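# Replace box lid and keep both apples on plate

## Task

Close the box by setting its lid back on it, and make sure that when the scene ends both apples are resting on the plate.

## Robot and tools

Robot: two arms on a table, left_arm and right_arm, each with a parallel two-finger gripper. The left_arm is on the +y side of the scene; arm names do not match image sides. Bases (URDF root, scene frame): left_arm at (+0.026, +0.309, +0.024) m, right_arm at (+0.017, -0.325, +0.027) m, both almost unrotated. Two fixed head cameras, cam_head_left and cam_head_right (672x504 each), sit on a stand behind the arms. Occasionally a loose object is nudged by something else.

Frames: scene frame has its origin at table-top height midway between the nominal bases, +z up, +x out over the table. Each arm reports its hand pose, velocities and targets in its own base frame. Offsets in a command are along the axes of that arm's current Hand target. In the gripper frame the fingers point along +z and close along y. end_effector_position is the point between the pads, just behind the fingertips. Reported poses can be off by a few cm, more at long reach.

Row layout (used by execute_actions and move): 14 numbers, each in [-1, 1]: dx, dy, dz, rx, ry, rz, opening for left_arm, then the same seven for right_arm. Always send all 14. dx..rz are an offset (not a pose) from the arm's Hand target as it stood when the action or move started; 1.0 equals 0.6 m or 180 degrees; rx, ry, rz form one rotation vector. Every row counts from that same start, and each new call starts from the current Hand target, so repeating an offset moves further. Sending zeros for all six pose numbers re-commands the present Hand target. Opening is absolute: +1 fully open (about 87 mm gap), +0.5 about 69 mm, 0 about 43 mm, -0.5 about 18 mm, -1 closed. A 0 opening is a real command, so resend an arm's current opening to leave its gripper alone.

execute_actions(actions, cameras): actions is a list of actions; each action is a list of up to 15 rows, one per 1/30 s step; a short action repeats its last row to fill 15 steps (0.5 s). An empty actions list returns state plus all camera images. cameras picks images by name, ["all"] or []; an unknown name invalidates the call.

move(target, speed, blend, opening_speed, blocking, cameras): drives each gripper in a straight line toward target, given as one 14-number row or a list of up to 15 rows, all offsets counted from the same starting Hand targets. speed in m/s, 0.002 to 2.9 (default 0.25), one value or one per target; rotation rate is capped at twice that in rad/s. blend in m rounds corners between listed targets (0 = stop at each). opening_speed (0.2 or more, per second on the -1..+1 scale) makes the fingers change gradually. The whole move is limited to 10 s. blocking=false returns after about 0.5 s while the move keeps going. Paths do not avoid obstacles or the other arm; avoid routing a gripper near its own base (it may flip the shoulder). The result adds a move: line: done (within 10 mm and 2 degrees), off_target, moving, held, fault, plus limits such as paced (pose clipped) or held (steps withheld).

wait(seconds 0 to 10, cameras): lets time pass holding commands; a running move continues. stop(cameras): brakes a running move. zoom_image(camera, region [x0, y0, x1, y1] pixels, at most 504x504): closer look at the newest image from cam_head_left or cam_head_right. read_manual(section): licence text only. finished_scene(scene): ends the scene (irreversible); the goal must hold with the robot passive. After ending scene 1, make no further call in that reply.

Results: end_effector_position (m) and end_effector_quat_wxyz per arm; Hand target (the commanded pose after the controller limits rotation to 40 degrees from the measured one); Tool commands; grip_measured on the same scale as opening; Joint positions (gripper last, 0 closed to 1 open); Joint velocities (may be omitted when all are within noise); Joint torques (include arm weight, offsets and noise; joints 1-3 wrap at ±28 N m). The gripper often settles short of its Hand target, tilted or low from friction and weight; check after each move and send the missing offset. To grasp, command an opening about 0.04 below the grip_measured reading at first contact.

Avoid: knocking anything off the table or leaving it off the table, dropping or releasing moving parts, fast contacts, hard pushes against fixed or heavy things, arms touching or pressing each other (grippers closing on each other's fingers counts), straining the wrist camera cable, and long stretched or stalled pushes that heat motors (MOTOR HOT at 75 °C, a fault folding the arm at 90 °C). To end a push against something, command the target back past the gripper. Smooth, quick, gentle motion is preferred.

Each tool is called after "Request:" as name([rows], argument=value, ...), one row to a line, values as JSON.

## Session

Request:
execute_actions(actions=[])

Scene clock: 0.00 s.
left_arm: end_effector_position=(+0.3445, -0.1145, +0.1626) grip_measured=+0.977 end_effector_quat_wxyz=(+0.517, +0.070, +0.827, -0.209) | right_arm: end_effector_position=(+0.2951, +0.0817, +0.2175) grip_measured=+0.992 end_effector_quat_wxyz=(+0.583, -0.033, +0.729, +0.357)
Joint positions: left_arm=[-0.167 1.134 0.663 0.065 0.28 -0.183 0.988] | right_arm=[-0.193 0.837 0.448 0.297 -0.786 0.439 0.996]
Joint velocities: within noise
Joint torques (N m): no reading
Heat: left arm: 40 °C; right arm: 40 °C.
Hand target: left_arm +0.3479, -0.1151, +0.1732; +0.529, +0.072, +0.819, -0.211 | right_arm +0.2961, +0.0815, +0.2238; +0.590, -0.037, +0.724, +0.356
Tool commands: left_gripper/opening=+1.0 right_gripper/opening=+1.0

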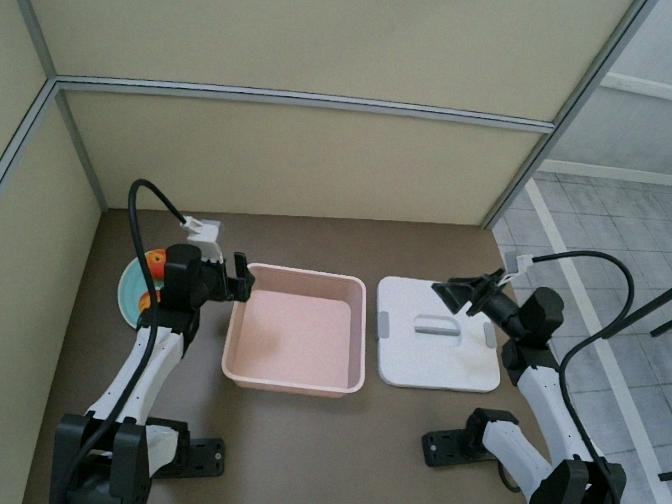

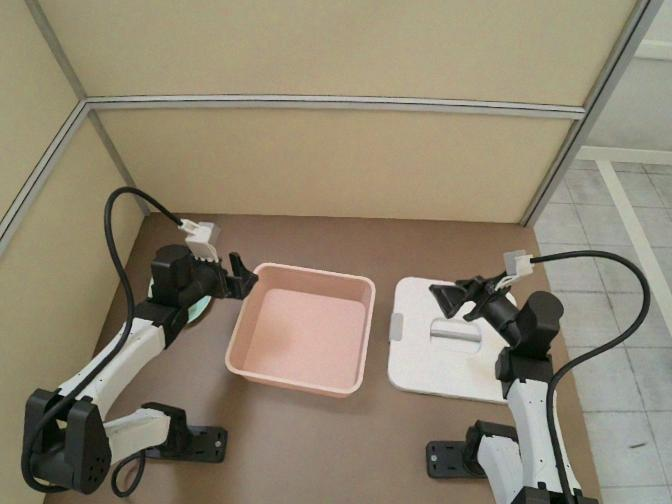

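Request:
zoom_image(camera="cam_head_left", region=[90, 210, 270, 345])

Request:
zoom_image(camera="cam_head_left", region=[210, 245, 510, 405])

Scaled by 2.800 from the camera's 672x504 image, which has a finer 960x720 frame.

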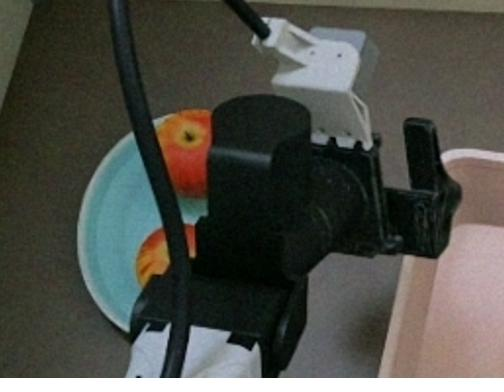

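Scaled by 1.680 from the camera's 672x504 image, which has a finer 960x720 frame.

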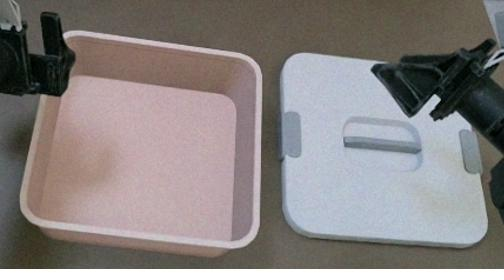

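Request:
zoom_image(camera="cam_head_right", region=[220, 250, 390, 410])

Request:
zoom_image(camera="cam_head_left", region=[210, 250, 380, 410])

Request:
zoom_image(camera="cam_head_right", region=[375, 260, 525, 410])

Request:
zoom_image(camera="cam_head_left", region=[360, 260, 510, 410])

Scaled by 2.965 from the camera's 672x504 image, which has a finer 960x720 frame.

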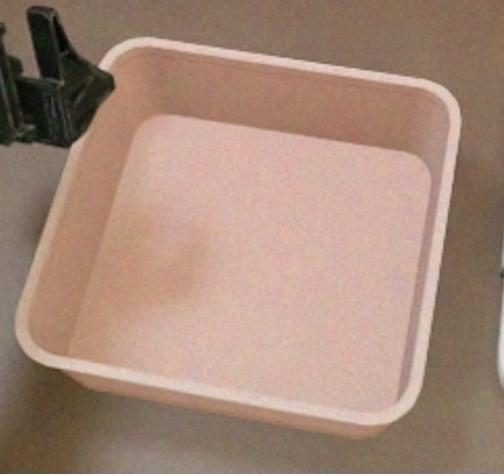

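Scaled by 2.965 from the camera's 672x504 image, which has a finer 960x720 frame.

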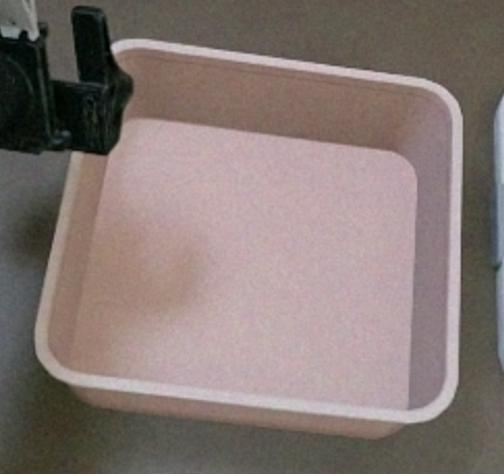

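Scaled by 3.360 from the camera's 672x504 image, which has a finer 960x720 frame.

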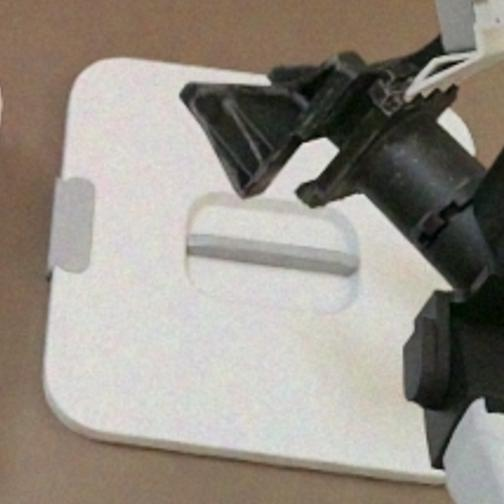

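Scaled by 3.360 from the camera's 672x504 image, which has a finer 960x720 frame.

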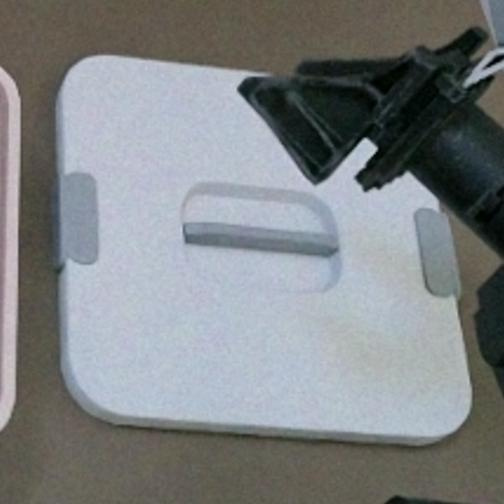

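Request:
move(target=[-0.118,-0.0207,-0.252,0,0,0,1,0.130,-0.2057,-0.1008,-0.0930,0.5070,-0.3381,-0.05], speed=0.5, cameras=["all"])

Scene clock: 57.03 s.
left_arm: end_effector_position=(+0.2489, -0.0541, +0.2813) grip_measured=+0.977 end_effector_quat_wxyz=(+0.518, +0.063, +0.827, -0.210) | right_arm: end_effector_position=(+0.2826, -0.0156, +0.1023) grip_measured=-0.050 end_effector_quat_wxyz=(+0.006, -0.658, +0.753, -0.002)
Joint positions: left_arm=[0.185 0.792 1.031 -0.71 0.591 -0.033 0.988] | right_arm=[0.087 1.629 1.29 -1.219 -0.004 -1.349 0.475]
Joint torques (N m): left_arm=[0.69 -0.9 8.61 1.89 0.32 0.1] | right_arm=[0.23 -5.63 4.21 0.34 0.07 -0.29]
Heat: left arm: 44 °C; right arm: 44 °C.
Hand target: left_arm +0.2477, -0.0552, +0.2933; +0.529, +0.072, +0.819, -0.210 | right_arm +0.2810, -0.0158, +0.1001; -0.001, -0.663, +0.749, +0.000
Off the commanded pose: left_arm 0.012 m, 2 deg | right_arm 0.003 m, 1 deg.
move: off_target (left_arm)

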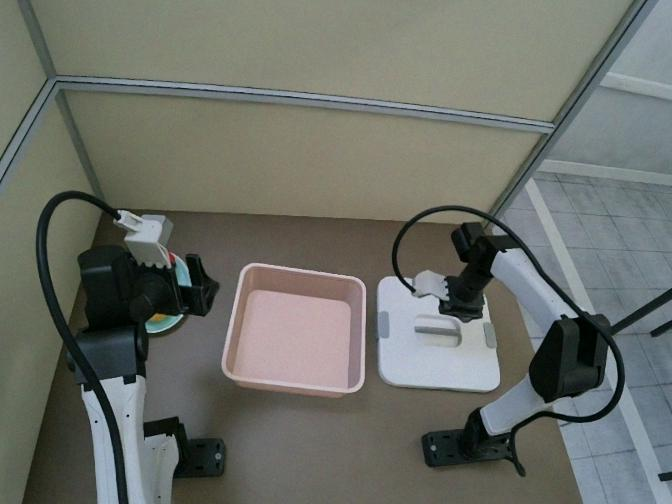

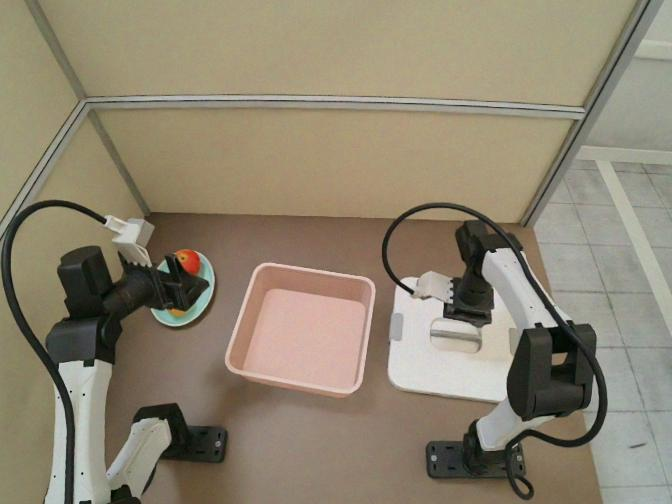

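Request:
zoom_image(camera="cam_head_left", region=[370, 250, 510, 390])

Request:
zoom_image(camera="cam_head_right", region=[380, 250, 520, 390])

Scaled by 3.600 from the camera's 672x504 image, which has a finer 960x720 frame.

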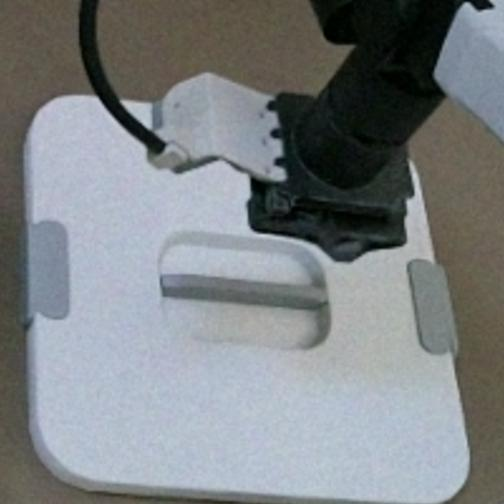

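Scaled by 3.600 from the camera's 672x504 image, which has a finer 960x720 frame.

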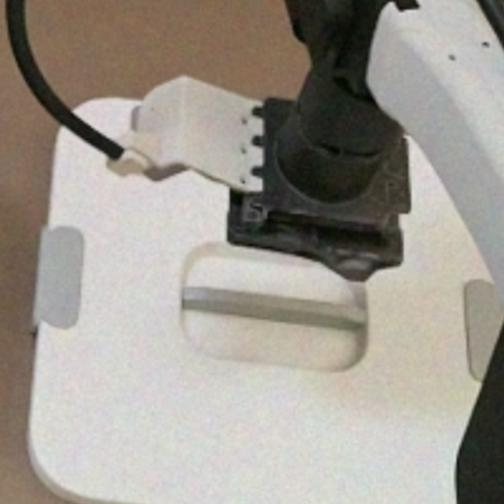

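Request:
move(target=[0,0,0,0,0,0,1,0,0.003,0.125,0,0,0,-0.05], speed=0.2, cameras=["all"])

Request:
zoom_image(camera="cam_head_left", region=[370, 250, 510, 390])

Request:
zoom_image(camera="cam_head_right", region=[380, 250, 520, 390])

Scene clock: 66.87 s.
left_arm: end_effector_position=(+0.2488, -0.0541, +0.2812) grip_measured=+0.977 end_effector_quat_wxyz=(+0.517, +0.063, +0.827, -0.210) | right_arm: end_effector_position=(+0.2768, -0.0164, +0.0271) grip_measured=-0.050 end_effector_quat_wxyz=(-0.002, -0.658, +0.753, +0.003)
Joint positions: left_arm=[0.185 0.792 1.031 -0.71 0.591 -0.032 0.988] | right_arm=[0.087 1.696 1.054 -0.935 -0.002 -1.349 0.475]
Joint torques (N m): left_arm=[0.7 -0.75 8.65 1.94 0.26 0.14] | right_arm=[0.46 -5.68 4.04 0.45 0.02 -0.25]
Heat: left arm: 45 °C; right arm: 43 °C.
Hand target: left_arm +0.2476, -0.0553, +0.2932; +0.529, +0.072, +0.819, -0.210 | right_arm +0.2792, -0.0157, +0.0252; -0.001, -0.663, +0.749, +0.000
Off the commanded pose: left_arm 0.012 m, 2 deg | right_arm 0.003 m, 1 deg.
move: off_target (left_arm)

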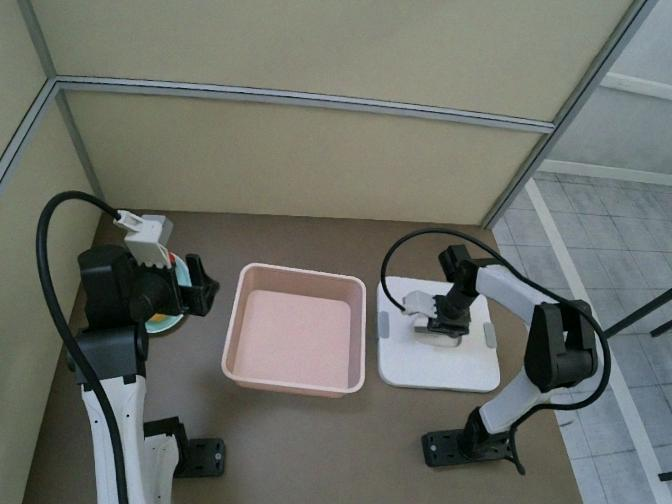

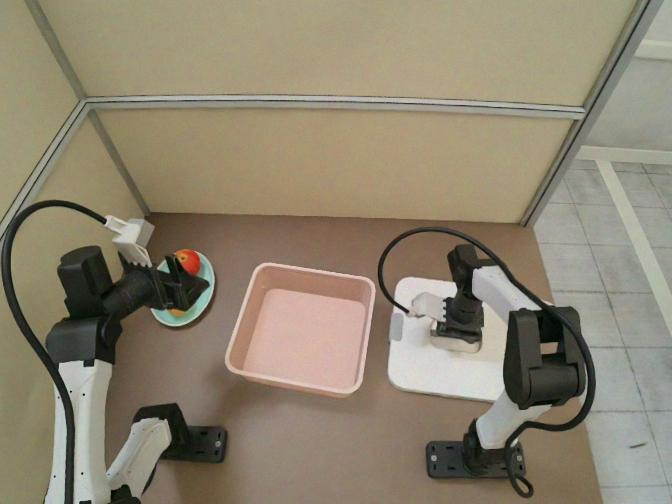

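Scaled by 3.600 from the camera's 672x504 image, which has a finer 960x720 frame.

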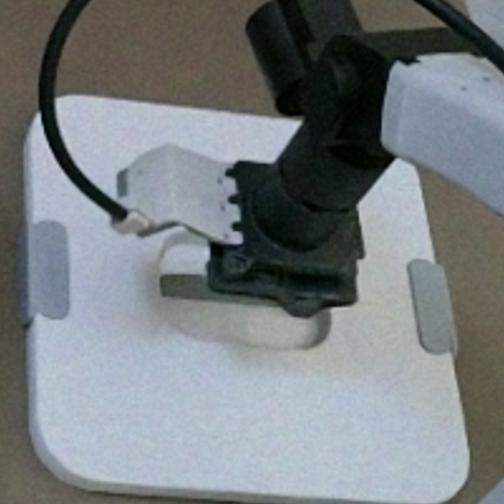

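Scaled by 3.600 from the camera's 672x504 image, which has a finer 960x720 frame.

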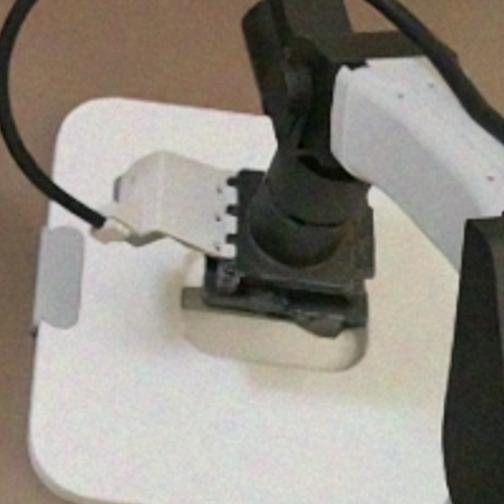

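Request:
move(target=[0,0,0,0,0,0,1,0,0,0.047,0,0,0,-0.05], speed=0.08, cameras=["all"])

Request:
zoom_image(camera="cam_head_right", region=[380, 250, 520, 390])

Scene clock: 75.67 s.
left_arm: end_effector_position=(+0.2488, -0.0541, +0.2812) grip_measured=+0.977 end_effector_quat_wxyz=(+0.517, +0.063, +0.827, -0.210) | right_arm: end_effector_position=(+0.2773, -0.0165, -0.0005) grip_measured=-0.050 end_effector_quat_wxyz=(-0.001, -0.658, +0.753, +0.002)
Joint positions: left_arm=[0.185 0.792 1.031 -0.71 0.591 -0.032 0.988] | right_arm=[0.087 1.745 0.989 -0.819 -0.002 -1.349 0.475]
Joint torques (N m): left_arm=[0.75 -0.62 8.64 1.89 0.32 0.11] | right_arm=[0.39 -5.59 3.86 0.45 0.03 -0.3]
Heat: left arm: 46 °C; right arm: 43 °C.
Hand target: left_arm +0.2476, -0.0553, +0.2932; +0.529, +0.072, +0.819, -0.210 | right_arm +0.2792, -0.0157, -0.0030; +0.000, -0.663, +0.749, +0.000
Off the commanded pose: left_arm 0.012 m, 2 deg | right_arm 0.003 m, 1 deg.
move: off_target (left_arm)

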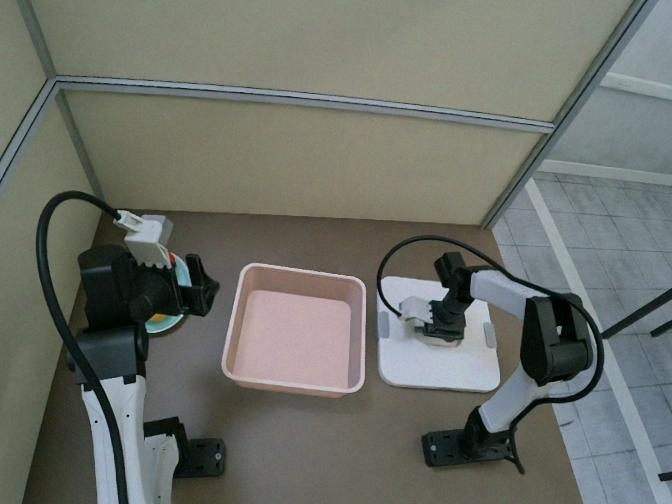

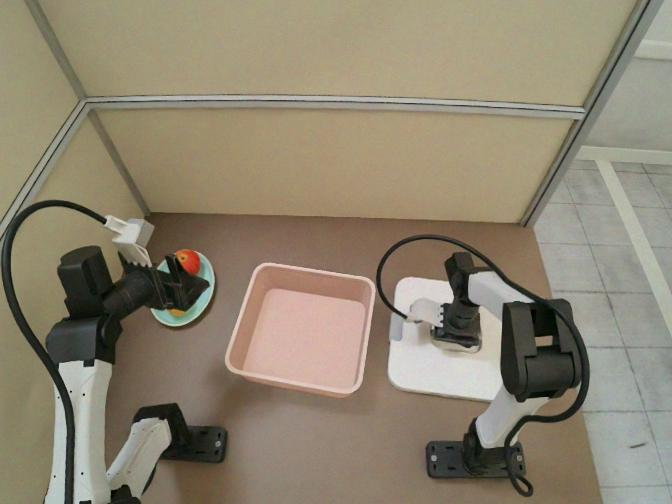

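Scaled by 3.600 from the camera's 672x504 image, which has a finer 960x720 frame.

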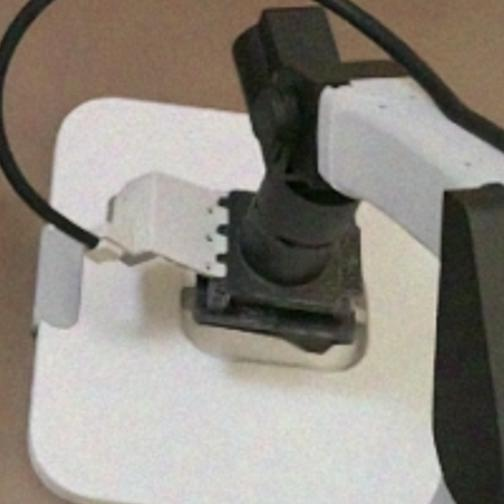

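Request:
move([
  [0,0,0,0,0,0,1,0,0,0.008,0,0,0,-0.05],
  [0,0,0,0,0,0,1,0,0,0.008,0,0,0,-1],
], speed=0.08, opening_speed=0.8)

Scene clock: 81.50 s.
left_arm: end_effector_position=(+0.2488, -0.0541, +0.2812) grip_measured=+0.977 end_effector_quat_wxyz=(+0.517, +0.063, +0.827, -0.210) | right_arm: end_effector_position=(+0.2804, -0.0166, -0.0049) grip_measured=-0.698 end_effector_quat_wxyz=(+0.003, -0.659, +0.752, -0.002)
Joint positions: left_arm=[0.185 0.792 1.031 -0.71 0.591 -0.032 0.988] | right_arm=[0.087 1.754 0.98 -0.79 0.001 -1.352 0.151]
Joint torques (N m): left_arm=[0.72 -0.79 8.62 1.89 0.33 0.16] | right_arm=[0.28 -5.71 3.64 0.4 0 -0.24]
Heat: left arm: 46 °C; right arm: 42 °C.
Hand target: left_arm +0.2476, -0.0553, +0.2932; +0.529, +0.072, +0.819, -0.210 | right_arm +0.2792, -0.0157, -0.0078; +0.000, -0.663, +0.749, +0.000
Off the commanded pose: left_arm 0.012 m, 2 deg | right_arm 0.003 m, 1 deg.
move: off_target (left_arm)

Request:
move([
  [0,0,0,0,0,0,1,0,0,-0.23,0,0,0,-1],
  [0,0,0,0,0,0,1,-0.612,0.08,-0.23,0,0,0,-1],
], speed=0.2, blend=[0.02,0], cameras=["all"])

Request:
zoom_image(camera="cam_head_left", region=[200, 230, 400, 420])

Request:
zoom_image(camera="cam_head_right", region=[200, 230, 400, 420])

Scene clock: 90.80 s.
left_arm: end_effector_position=(+0.2488, -0.0541, +0.2812) grip_measured=+0.977 end_effector_quat_wxyz=(+0.517, +0.063, +0.827, -0.210) | right_arm: end_effector_position=(+0.2712, +0.3538, +0.1221) grip_measured=-0.698 end_effector_quat_wxyz=(+0.054, -0.670, +0.741, +0.011)
Joint positions: left_arm=[0.185 0.792 1.031 -0.71 0.591 -0.032 0.988] | right_arm=[0.963 2.407 2.506 -1.558 0.002 -0.507 0.151]
Joint torques (N m): left_arm=[0.77 -0.66 8.62 1.86 0.29 0.11] | right_arm=[-0.65 -11.23 6.93 0.51 0.07 -0.08]
Heat: left arm: 47 °C; right arm: 43 °C.
Hand target: left_arm +0.2476, -0.0553, +0.2932; +0.529, +0.072, +0.819, -0.210 | right_arm +0.2762, +0.3549, +0.1298; +0.000, -0.663, +0.749, +0.000
Off the commanded pose: left_arm 0.012 m, 2 deg | right_arm 0.009 m, 7 deg.
joint sent to its limit (right arm) — joint 4 (wrist pitch), lower limit. The joint targets are off in orientation, not in position.
move: off_target (left_arm, right_arm)

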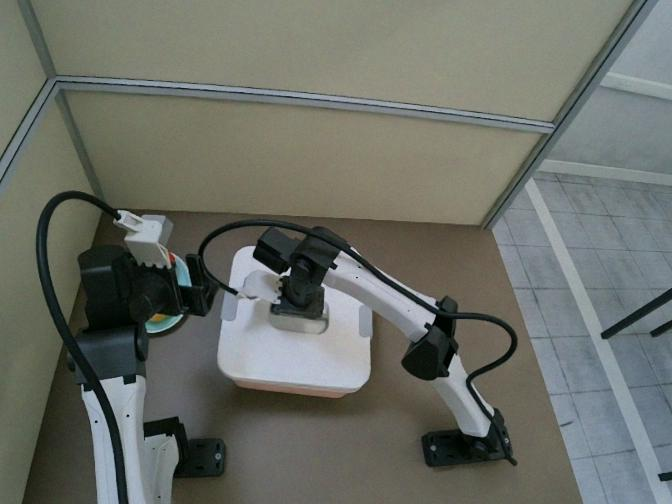

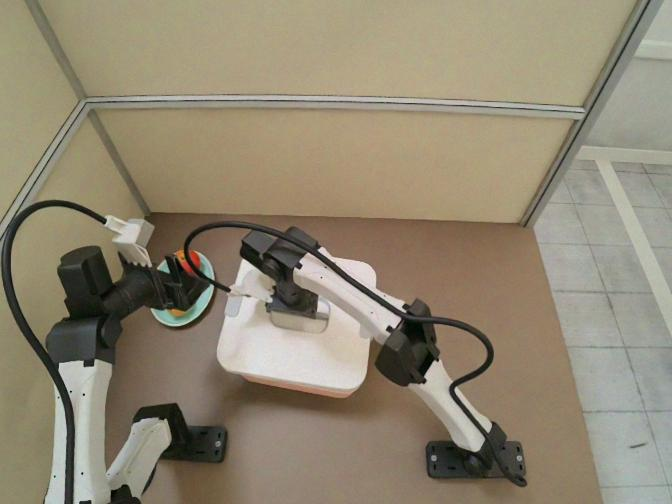

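Scaled by 2.520 from the camera's 672x504 image, which has a finer 960x720 frame.

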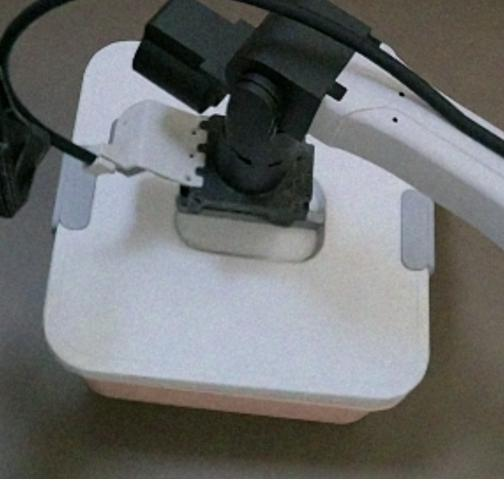

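Scaled by 2.520 from the camera's 672x504 image, which has a finer 960x720 frame.

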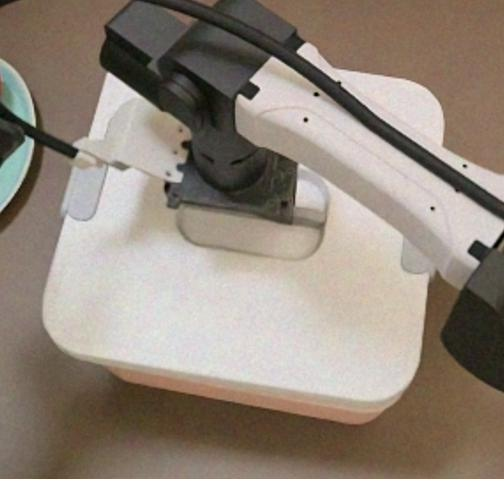

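Request:
move(target=[0,0,0,0,0,0,1,0,0,0.042,0,0,0,-1], speed=0.1, cameras=["all"])

Request:
zoom_image(camera="cam_head_left", region=[200, 230, 400, 420])

Request:
zoom_image(camera="cam_head_right", region=[200, 230, 400, 420])

Scene clock: 96.87 s.
left_arm: end_effector_position=(+0.2488, -0.0541, +0.2812) grip_measured=+0.977 end_effector_quat_wxyz=(+0.517, +0.063, +0.827, -0.210) | right_arm: end_effector_position=(+0.2691, +0.3491, +0.1004) grip_measured=-0.698 end_effector_quat_wxyz=(+0.019, -0.668, +0.744, +0.004)
Joint positions: left_arm=[0.185 0.792 1.031 -0.71 0.591 -0.032 0.988] | right_arm=[0.96 2.461 2.508 -1.579 0.001 -0.503 0.151]
Joint torques (N m): left_arm=[0.7 -0.73 8.72 1.9 0.3 0.12] | right_arm=[-0.59 -11.15 6.79 0.61 0.05 -0.07]
Heat: left arm: 47 °C; right arm: 43 °C.
Hand target: left_arm +0.2476, -0.0553, +0.2932; +0.529, +0.072, +0.819, -0.210 | right_arm +0.2763, +0.3548, +0.1046; +0.000, -0.663, +0.749, +0.000
Off the commanded pose: left_arm 0.012 m, 2 deg | right_arm 0.010 m, 2 deg.
joint read past its limit (right arm) — joint 4 (wrist pitch), lower limit.
joint sent to its limit (right arm) — joint 4 (wrist pitch), lower limit. The joint targets are off in orientation, not in position.
move: off_target (left_arm)

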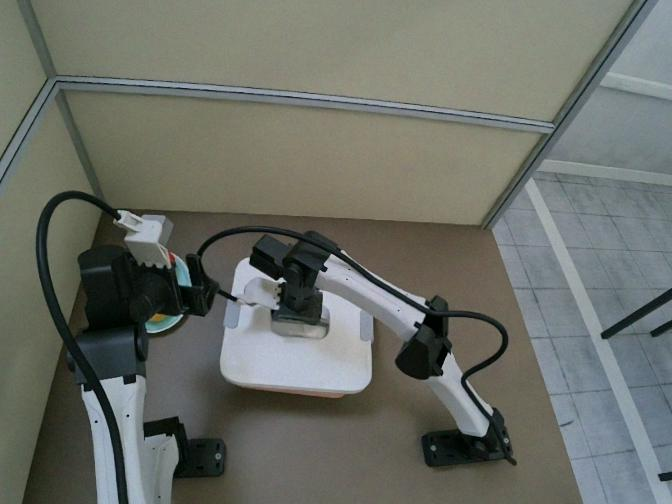

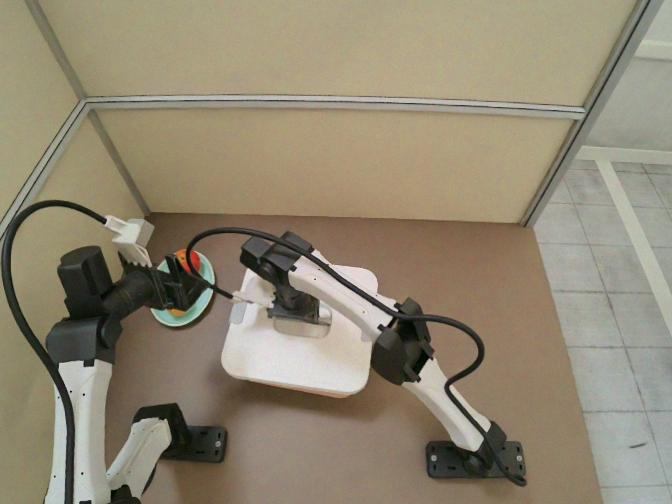

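Scaled by 2.520 from the camera's 672x504 image, which has a finer 960x720 frame.

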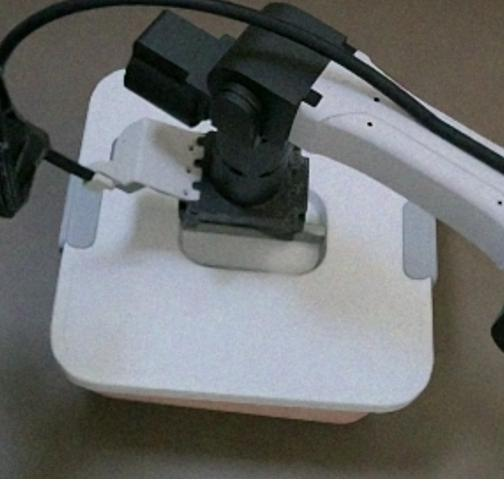

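Scaled by 2.520 from the camera's 672x504 image, which has a finer 960x720 frame.

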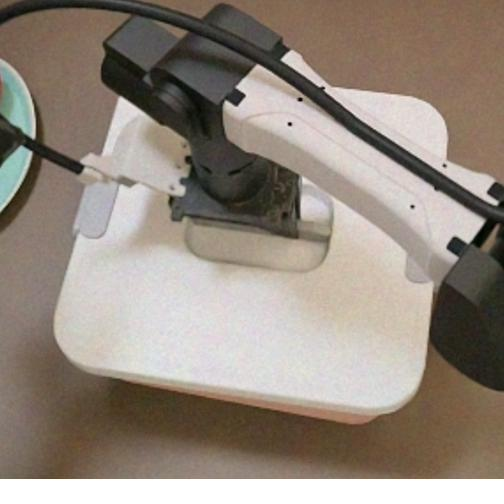

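Request:
move(target=[0,0,0,0,0,0,1,-0.0099,-0.019,0.005,0,0,0.0056,-1], speed=0.1, cameras=["all"])

Request:
zoom_image(camera="cam_head_left", region=[200, 230, 400, 420])

Request:
zoom_image(camera="cam_head_right", region=[200, 230, 400, 420])

Scene clock: 114.37 s.
left_arm: end_effector_position=(+0.2488, -0.0541, +0.2812) grip_measured=+0.977 end_effector_quat_wxyz=(+0.517, +0.063, +0.827, -0.210) | right_arm: end_effector_position=(+0.2777, +0.3507, +0.0995) grip_measured=-0.698 end_effector_quat_wxyz=(+0.025, -0.662, +0.749, +0.006)
Joint positions: left_arm=[0.185 0.792 1.031 -0.71 0.591 -0.032 0.988] | right_arm=[0.946 2.497 2.573 -1.596 0 -0.501 0.151]
Joint torques (N m): left_arm=[0.65 -0.68 8.62 1.9 0.33 0.12] | right_arm=[-0.47 -10.73 6.63 0.77 0.1 -0.11]
Heat: left arm: 48 °C; right arm: 48 °C.
Hand target: left_arm +0.2476, -0.0553, +0.2932; +0.529, +0.072, +0.819, -0.210 | right_arm +0.2882, +0.3593, +0.1016; -0.001, -0.656, +0.755, +0.000
Off the commanded pose: left_arm 0.012 m, 2 deg | right_arm 0.014 m, 3 deg.
joint read past its limit (right arm) — joint 4 (wrist pitch), lower limit.
joint sent to its limit (right arm) — joint 4 (wrist pitch), lower limit. The joint targets are off in orientation, not in position.
move: off_target (left_arm, right_arm)

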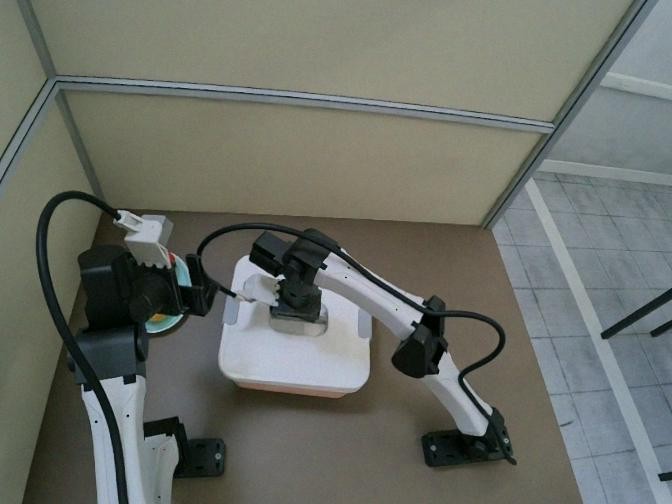

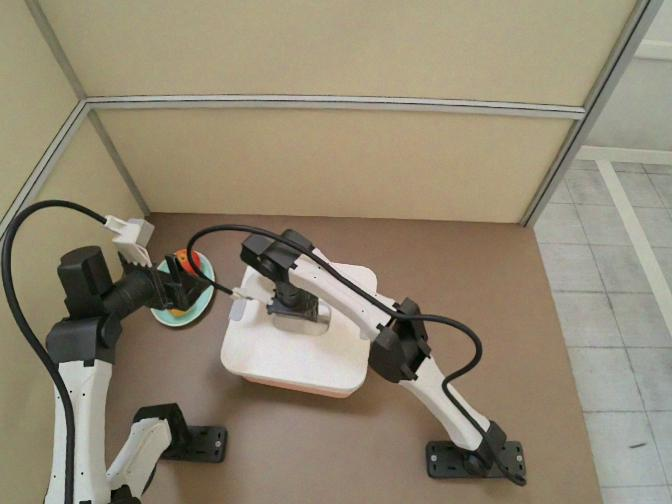

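Scaled by 2.520 from the camera's 672x504 image, which has a finer 960x720 frame.

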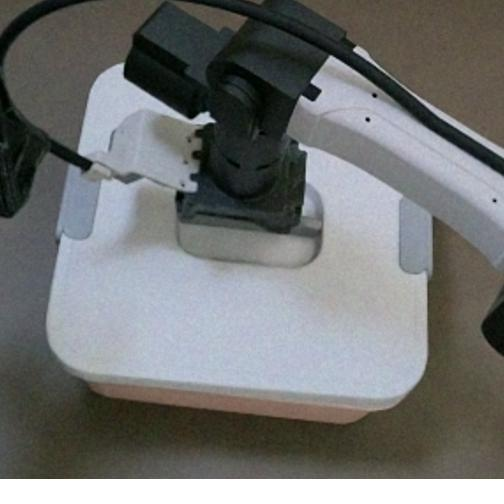

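Scaled by 2.520 from the camera's 672x504 image, which has a finer 960x720 frame.

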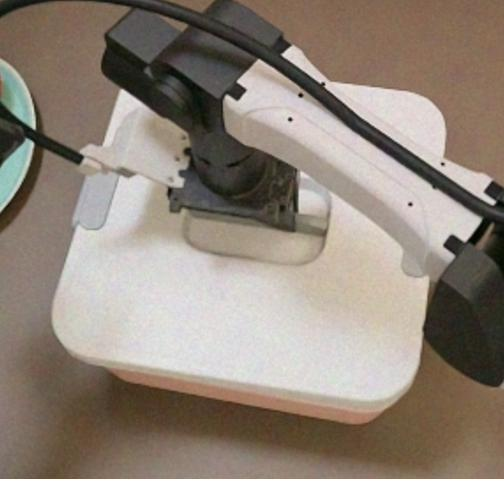

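Request:
move(target=[0,0,0,0,0,0,1,-0.0056,-0.0044,0.035,0,0,0,-1], speed=0.06, cameras=["all"])

Request:
zoom_image(camera="cam_head_left", region=[200, 230, 400, 420])

Request:
zoom_image(camera="cam_head_right", region=[200, 230, 400, 420])

Scene clock: 118.40 s.
left_arm: end_effector_position=(+0.2488, -0.0541, +0.2812) grip_measured=+0.977 end_effector_quat_wxyz=(+0.517, +0.063, +0.827, -0.210) | right_arm: end_effector_position=(+0.2823, +0.3568, +0.0985) grip_measured=-0.698 end_effector_quat_wxyz=(+0.035, -0.661, +0.749, +0.008)
Joint positions: left_arm=[0.185 0.792 1.031 -0.71 0.591 -0.032 0.988] | right_arm=[0.945 2.523 2.62 -1.596 0 -0.501 0.151]
Joint torques (N m): left_arm=[0.5 -0.72 8.7 1.93 0.34 0.12] | right_arm=[-0.73 -8.06 5.38 0.79 0.08 -0.12]
Heat: left arm: 48 °C; right arm: 48 °C.
Hand target: left_arm +0.2476, -0.0553, +0.2932; +0.529, +0.072, +0.819, -0.210 | right_arm +0.2913, +0.3622, +0.0805; -0.001, -0.656, +0.755, +0.000
Off the commanded pose: left_arm 0.012 m, 2 deg | right_arm 0.021 m, 4 deg.
joint read past its limit (right arm) — joint 4 (wrist pitch), lower limit.
joint sent to its limit (right arm) — joint 4 (wrist pitch), lower limit. The joint targets are off in orientation, not in position.
move: off_target (left_arm, right_arm)

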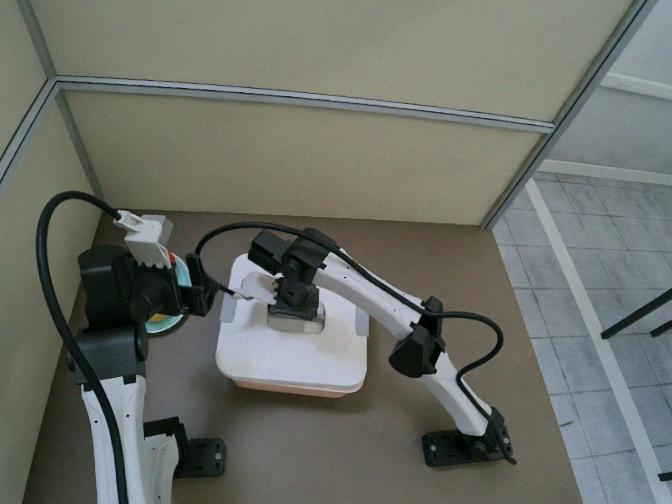

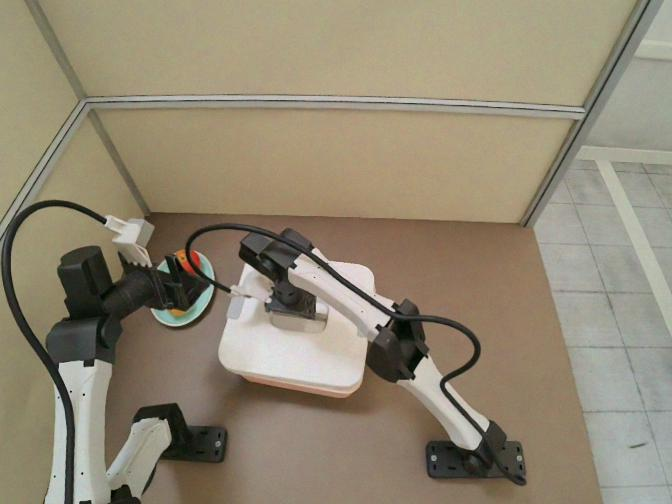

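Scaled by 2.520 from the camera's 672x504 image, which has a finer 960x720 frame.

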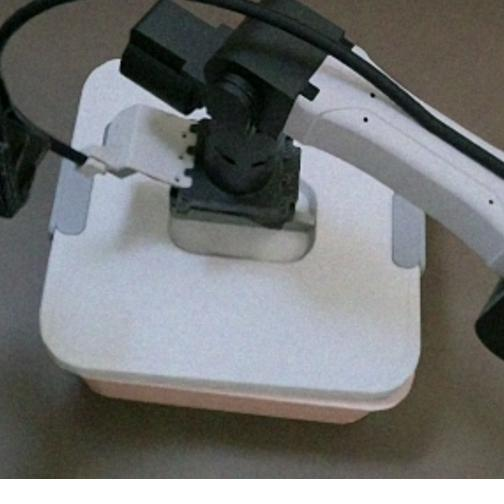

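Scaled by 2.520 from the camera's 672x504 image, which has a finer 960x720 frame.

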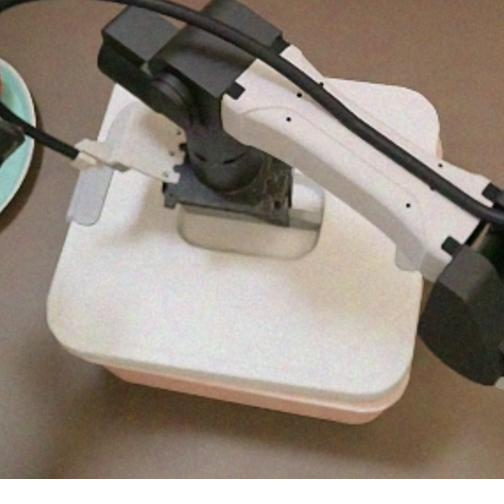

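Request:
move([
  [0,0,0,0,0,0,1,0.0012,0.0099,-0.05,0,0,0,-1],
  [0,0,0,0,0,0,1,0.0012,0.0099,0.0,0,0,0,-1],
], speed=0.06, cameras=["all"])

Request:
zoom_image(camera="cam_head_left", region=[200, 230, 400, 420])

Request:
zoom_image(camera="cam_head_right", region=[200, 230, 400, 420])

Scene clock: 132.53 s.
left_arm: end_effector_position=(+0.2488, -0.0541, +0.2812) grip_measured=+0.977 end_effector_quat_wxyz=(+0.517, +0.063, +0.827, -0.210) | right_arm: end_effector_position=(+0.2821, +0.3566, +0.0988) grip_measured=-0.698 end_effector_quat_wxyz=(+0.035, -0.661, +0.750, +0.008)
Joint positions: left_arm=[0.185 0.792 1.031 -0.71 0.591 -0.032 0.988] | right_arm=[0.945 2.522 2.619 -1.596 0 -0.499 0.151]
Joint torques (N m): left_arm=[0.72 -0.85 8.57 1.91 0.33 0.11] | right_arm=[0.21 -8.87 3.88 0.81 0.09 -0.03]
Heat: left arm: 48 °C; right arm: 49 °C.
Hand target: left_arm +0.2476, -0.0553, +0.2932; +0.529, +0.072, +0.819, -0.210 | right_arm +0.2853, +0.3623, +0.0805; -0.001, -0.656, +0.755, +0.000
Off the commanded pose: left_arm 0.012 m, 2 deg | right_arm 0.019 m, 4 deg.
joint read past its limit (right arm) — joint 4 (wrist pitch), lower limit.
joint sent to its limit (right arm) — joint 4 (wrist pitch), lower limit. The joint targets are off in orientation, not in position.
move: off_target (left_arm, right_arm)

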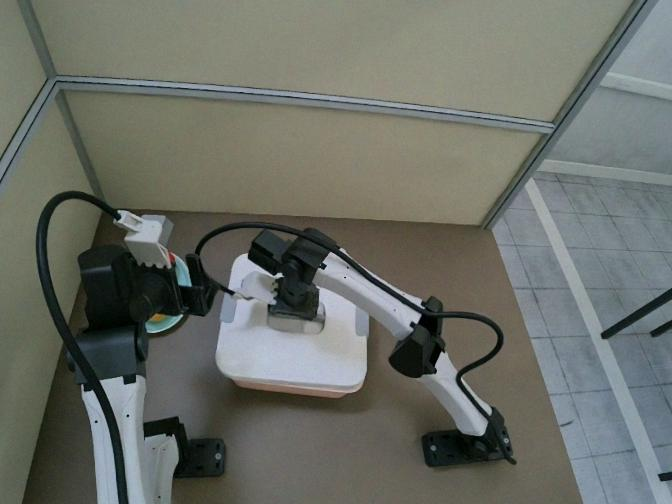

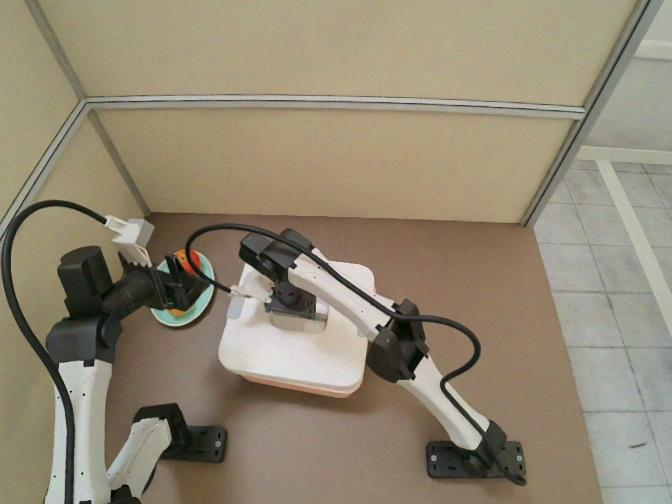

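Scaled by 2.520 from the camera's 672x504 image, which has a finer 960x720 frame.

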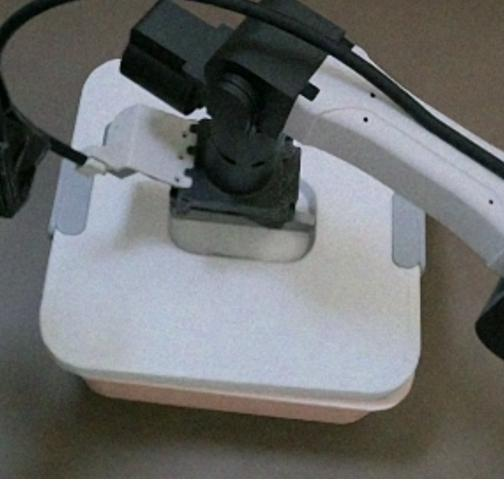

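Scaled by 2.520 from the camera's 672x504 image, which has a finer 960x720 frame.

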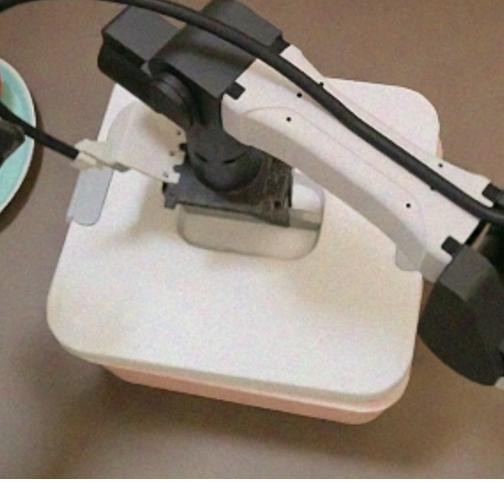

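Request:
zoom_image(camera="cam_head_right", region=[310, 330, 380, 410])

Request:
zoom_image(camera="cam_head_right", region=[210, 320, 290, 400])

Request:
zoom_image(camera="cam_head_left", region=[310, 310, 390, 410])

Scaled by 6.300 from the camera's 672x504 image, which has a finer 960x720 frame.

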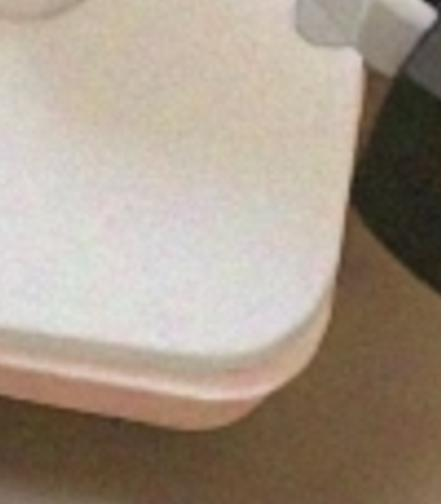

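Scaled by 6.300 from the camera's 672x504 image, which has a finer 960x720 frame.

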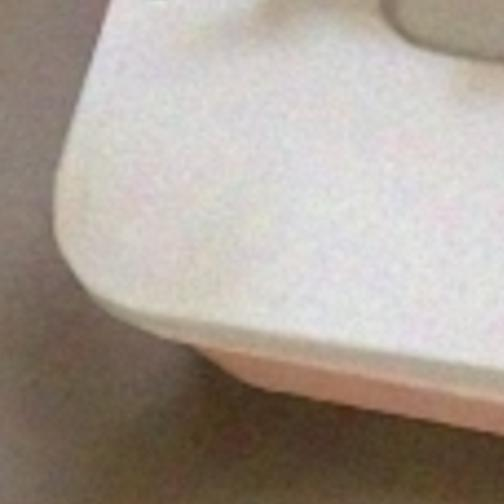

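Scaled by 5.040 from the camera's 672x504 image, which has a finer 960x720 frame.

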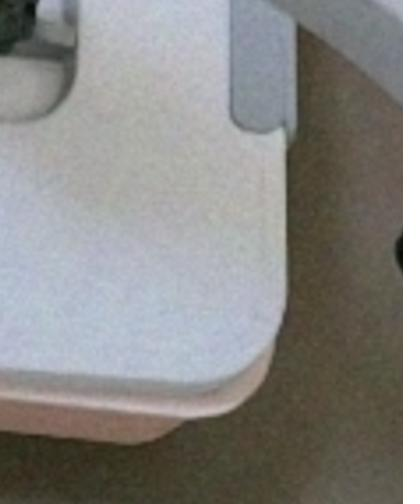

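Request:
move(target=[0,0,0,0,0,0,1,0.0083,0,-0.0625,0,0,0.014,-1], speed=0.1)

Request:
move(target=[0,0,0,0,0,0,1,0,0,0.03,0,0,0,-1], speed=0.06, cameras=["all"])

Request:
zoom_image(camera="cam_head_right", region=[205, 320, 385, 410])

Request:
zoom_image(camera="cam_head_left", region=[205, 320, 385, 410])

Scene clock: 148.37 s.
left_arm: end_effector_position=(+0.2488, -0.0541, +0.2812) grip_measured=+0.977 end_effector_quat_wxyz=(+0.517, +0.063, +0.827, -0.210) | right_arm: end_effector_position=(+0.2791, +0.3539, +0.0995) grip_measured=-0.698 end_effector_quat_wxyz=(+0.031, -0.651, +0.759, +0.007)
Joint positions: left_arm=[0.185 0.792 1.031 -0.71 0.591 -0.032 0.988] | right_arm=[0.945 2.507 2.592 -1.593 0 -0.473 0.151]
Joint torques (N m): left_arm=[0.68 -0.79 8.75 1.9 0.3 0.08] | right_arm=[-0.43 -15.19 3.9 0.78 0.05 0.03]
Heat: left arm: 48 °C; right arm: 49 °C.
Hand target: left_arm +0.2476, -0.0553, +0.2932; +0.529, +0.072, +0.819, -0.210 | right_arm +0.2847, +0.3574, +0.1181; -0.001, -0.639, +0.769, +0.000
Off the commanded pose: left_arm 0.012 m, 2 deg | right_arm 0.020 m, 4 deg.
joint read past its limit (right arm) — joint 4 (wrist pitch), lower limit.
joint sent to its limit (right arm) — joint 4 (wrist pitch), lower limit. The joint targets are off in orientation, not in position.
move: off_target (left_arm, right_arm)

Scene clock: 149.70 s.
left_arm: end_effector_position=(+0.2488, -0.0541, +0.2812) grip_measured=+0.977 end_effector_quat_wxyz=(+0.517, +0.063, +0.827, -0.210) | right_arm: end_effector_position=(+0.2791, +0.3539, +0.0994) grip_measured=-0.698 end_effector_quat_wxyz=(+0.031, -0.650, +0.759, +0.007)
Joint positions: left_arm=[0.185 0.792 1.031 -0.71 0.591 -0.032 0.988] | right_arm=[0.945 2.507 2.592 -1.593 0 -0.471 0.151]
Joint torques (N m): left_arm=[0.75 -0.8 8.53 1.92 0.34 0.09] | right_arm=[-0.44 -12 3.86 0.78 0.09 0.08]
Heat: left arm: 48 °C; right arm: 50 °C.
Hand target: left_arm +0.2476, -0.0553, +0.2932; +0.529, +0.072, +0.819, -0.210 | right_arm +0.2847, +0.3574, +0.1001; -0.001, -0.639, +0.769, +0.000
Off the commanded pose: left_arm 0.012 m, 2 deg | right_arm 0.007 m, 4 deg.
joint read past its limit (right arm) — joint 4 (wrist pitch), lower limit.
joint sent to its limit (right arm) — joint 4 (wrist pitch), lower limit. The joint targets are off in orientation, not in position.
move: off_target (left_arm, right_arm)

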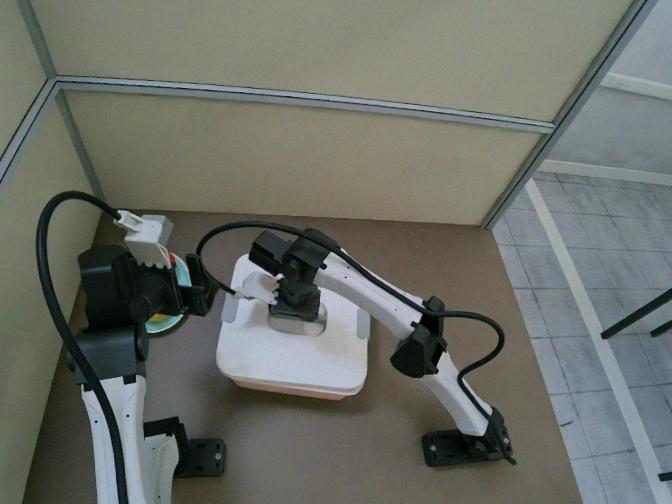

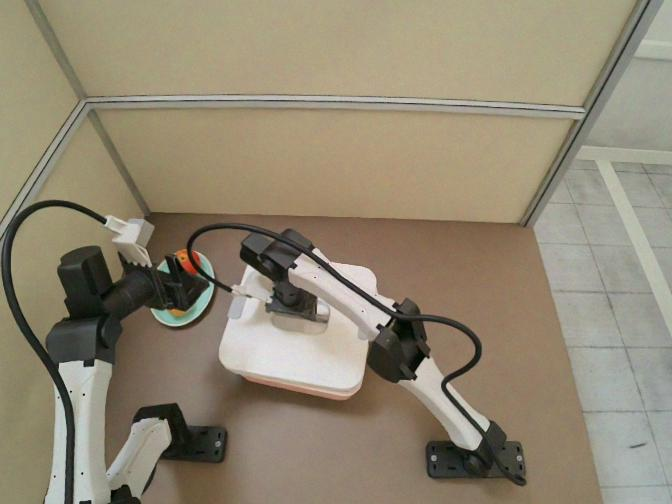

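Scaled by 2.800 from the camera's 672x504 image, which has a finer 960x720 frame.

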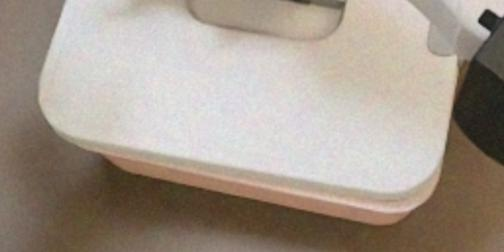

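Scaled by 2.800 from the camera's 672x504 image, which has a finer 960x720 frame.

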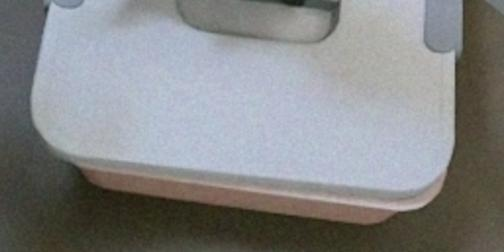

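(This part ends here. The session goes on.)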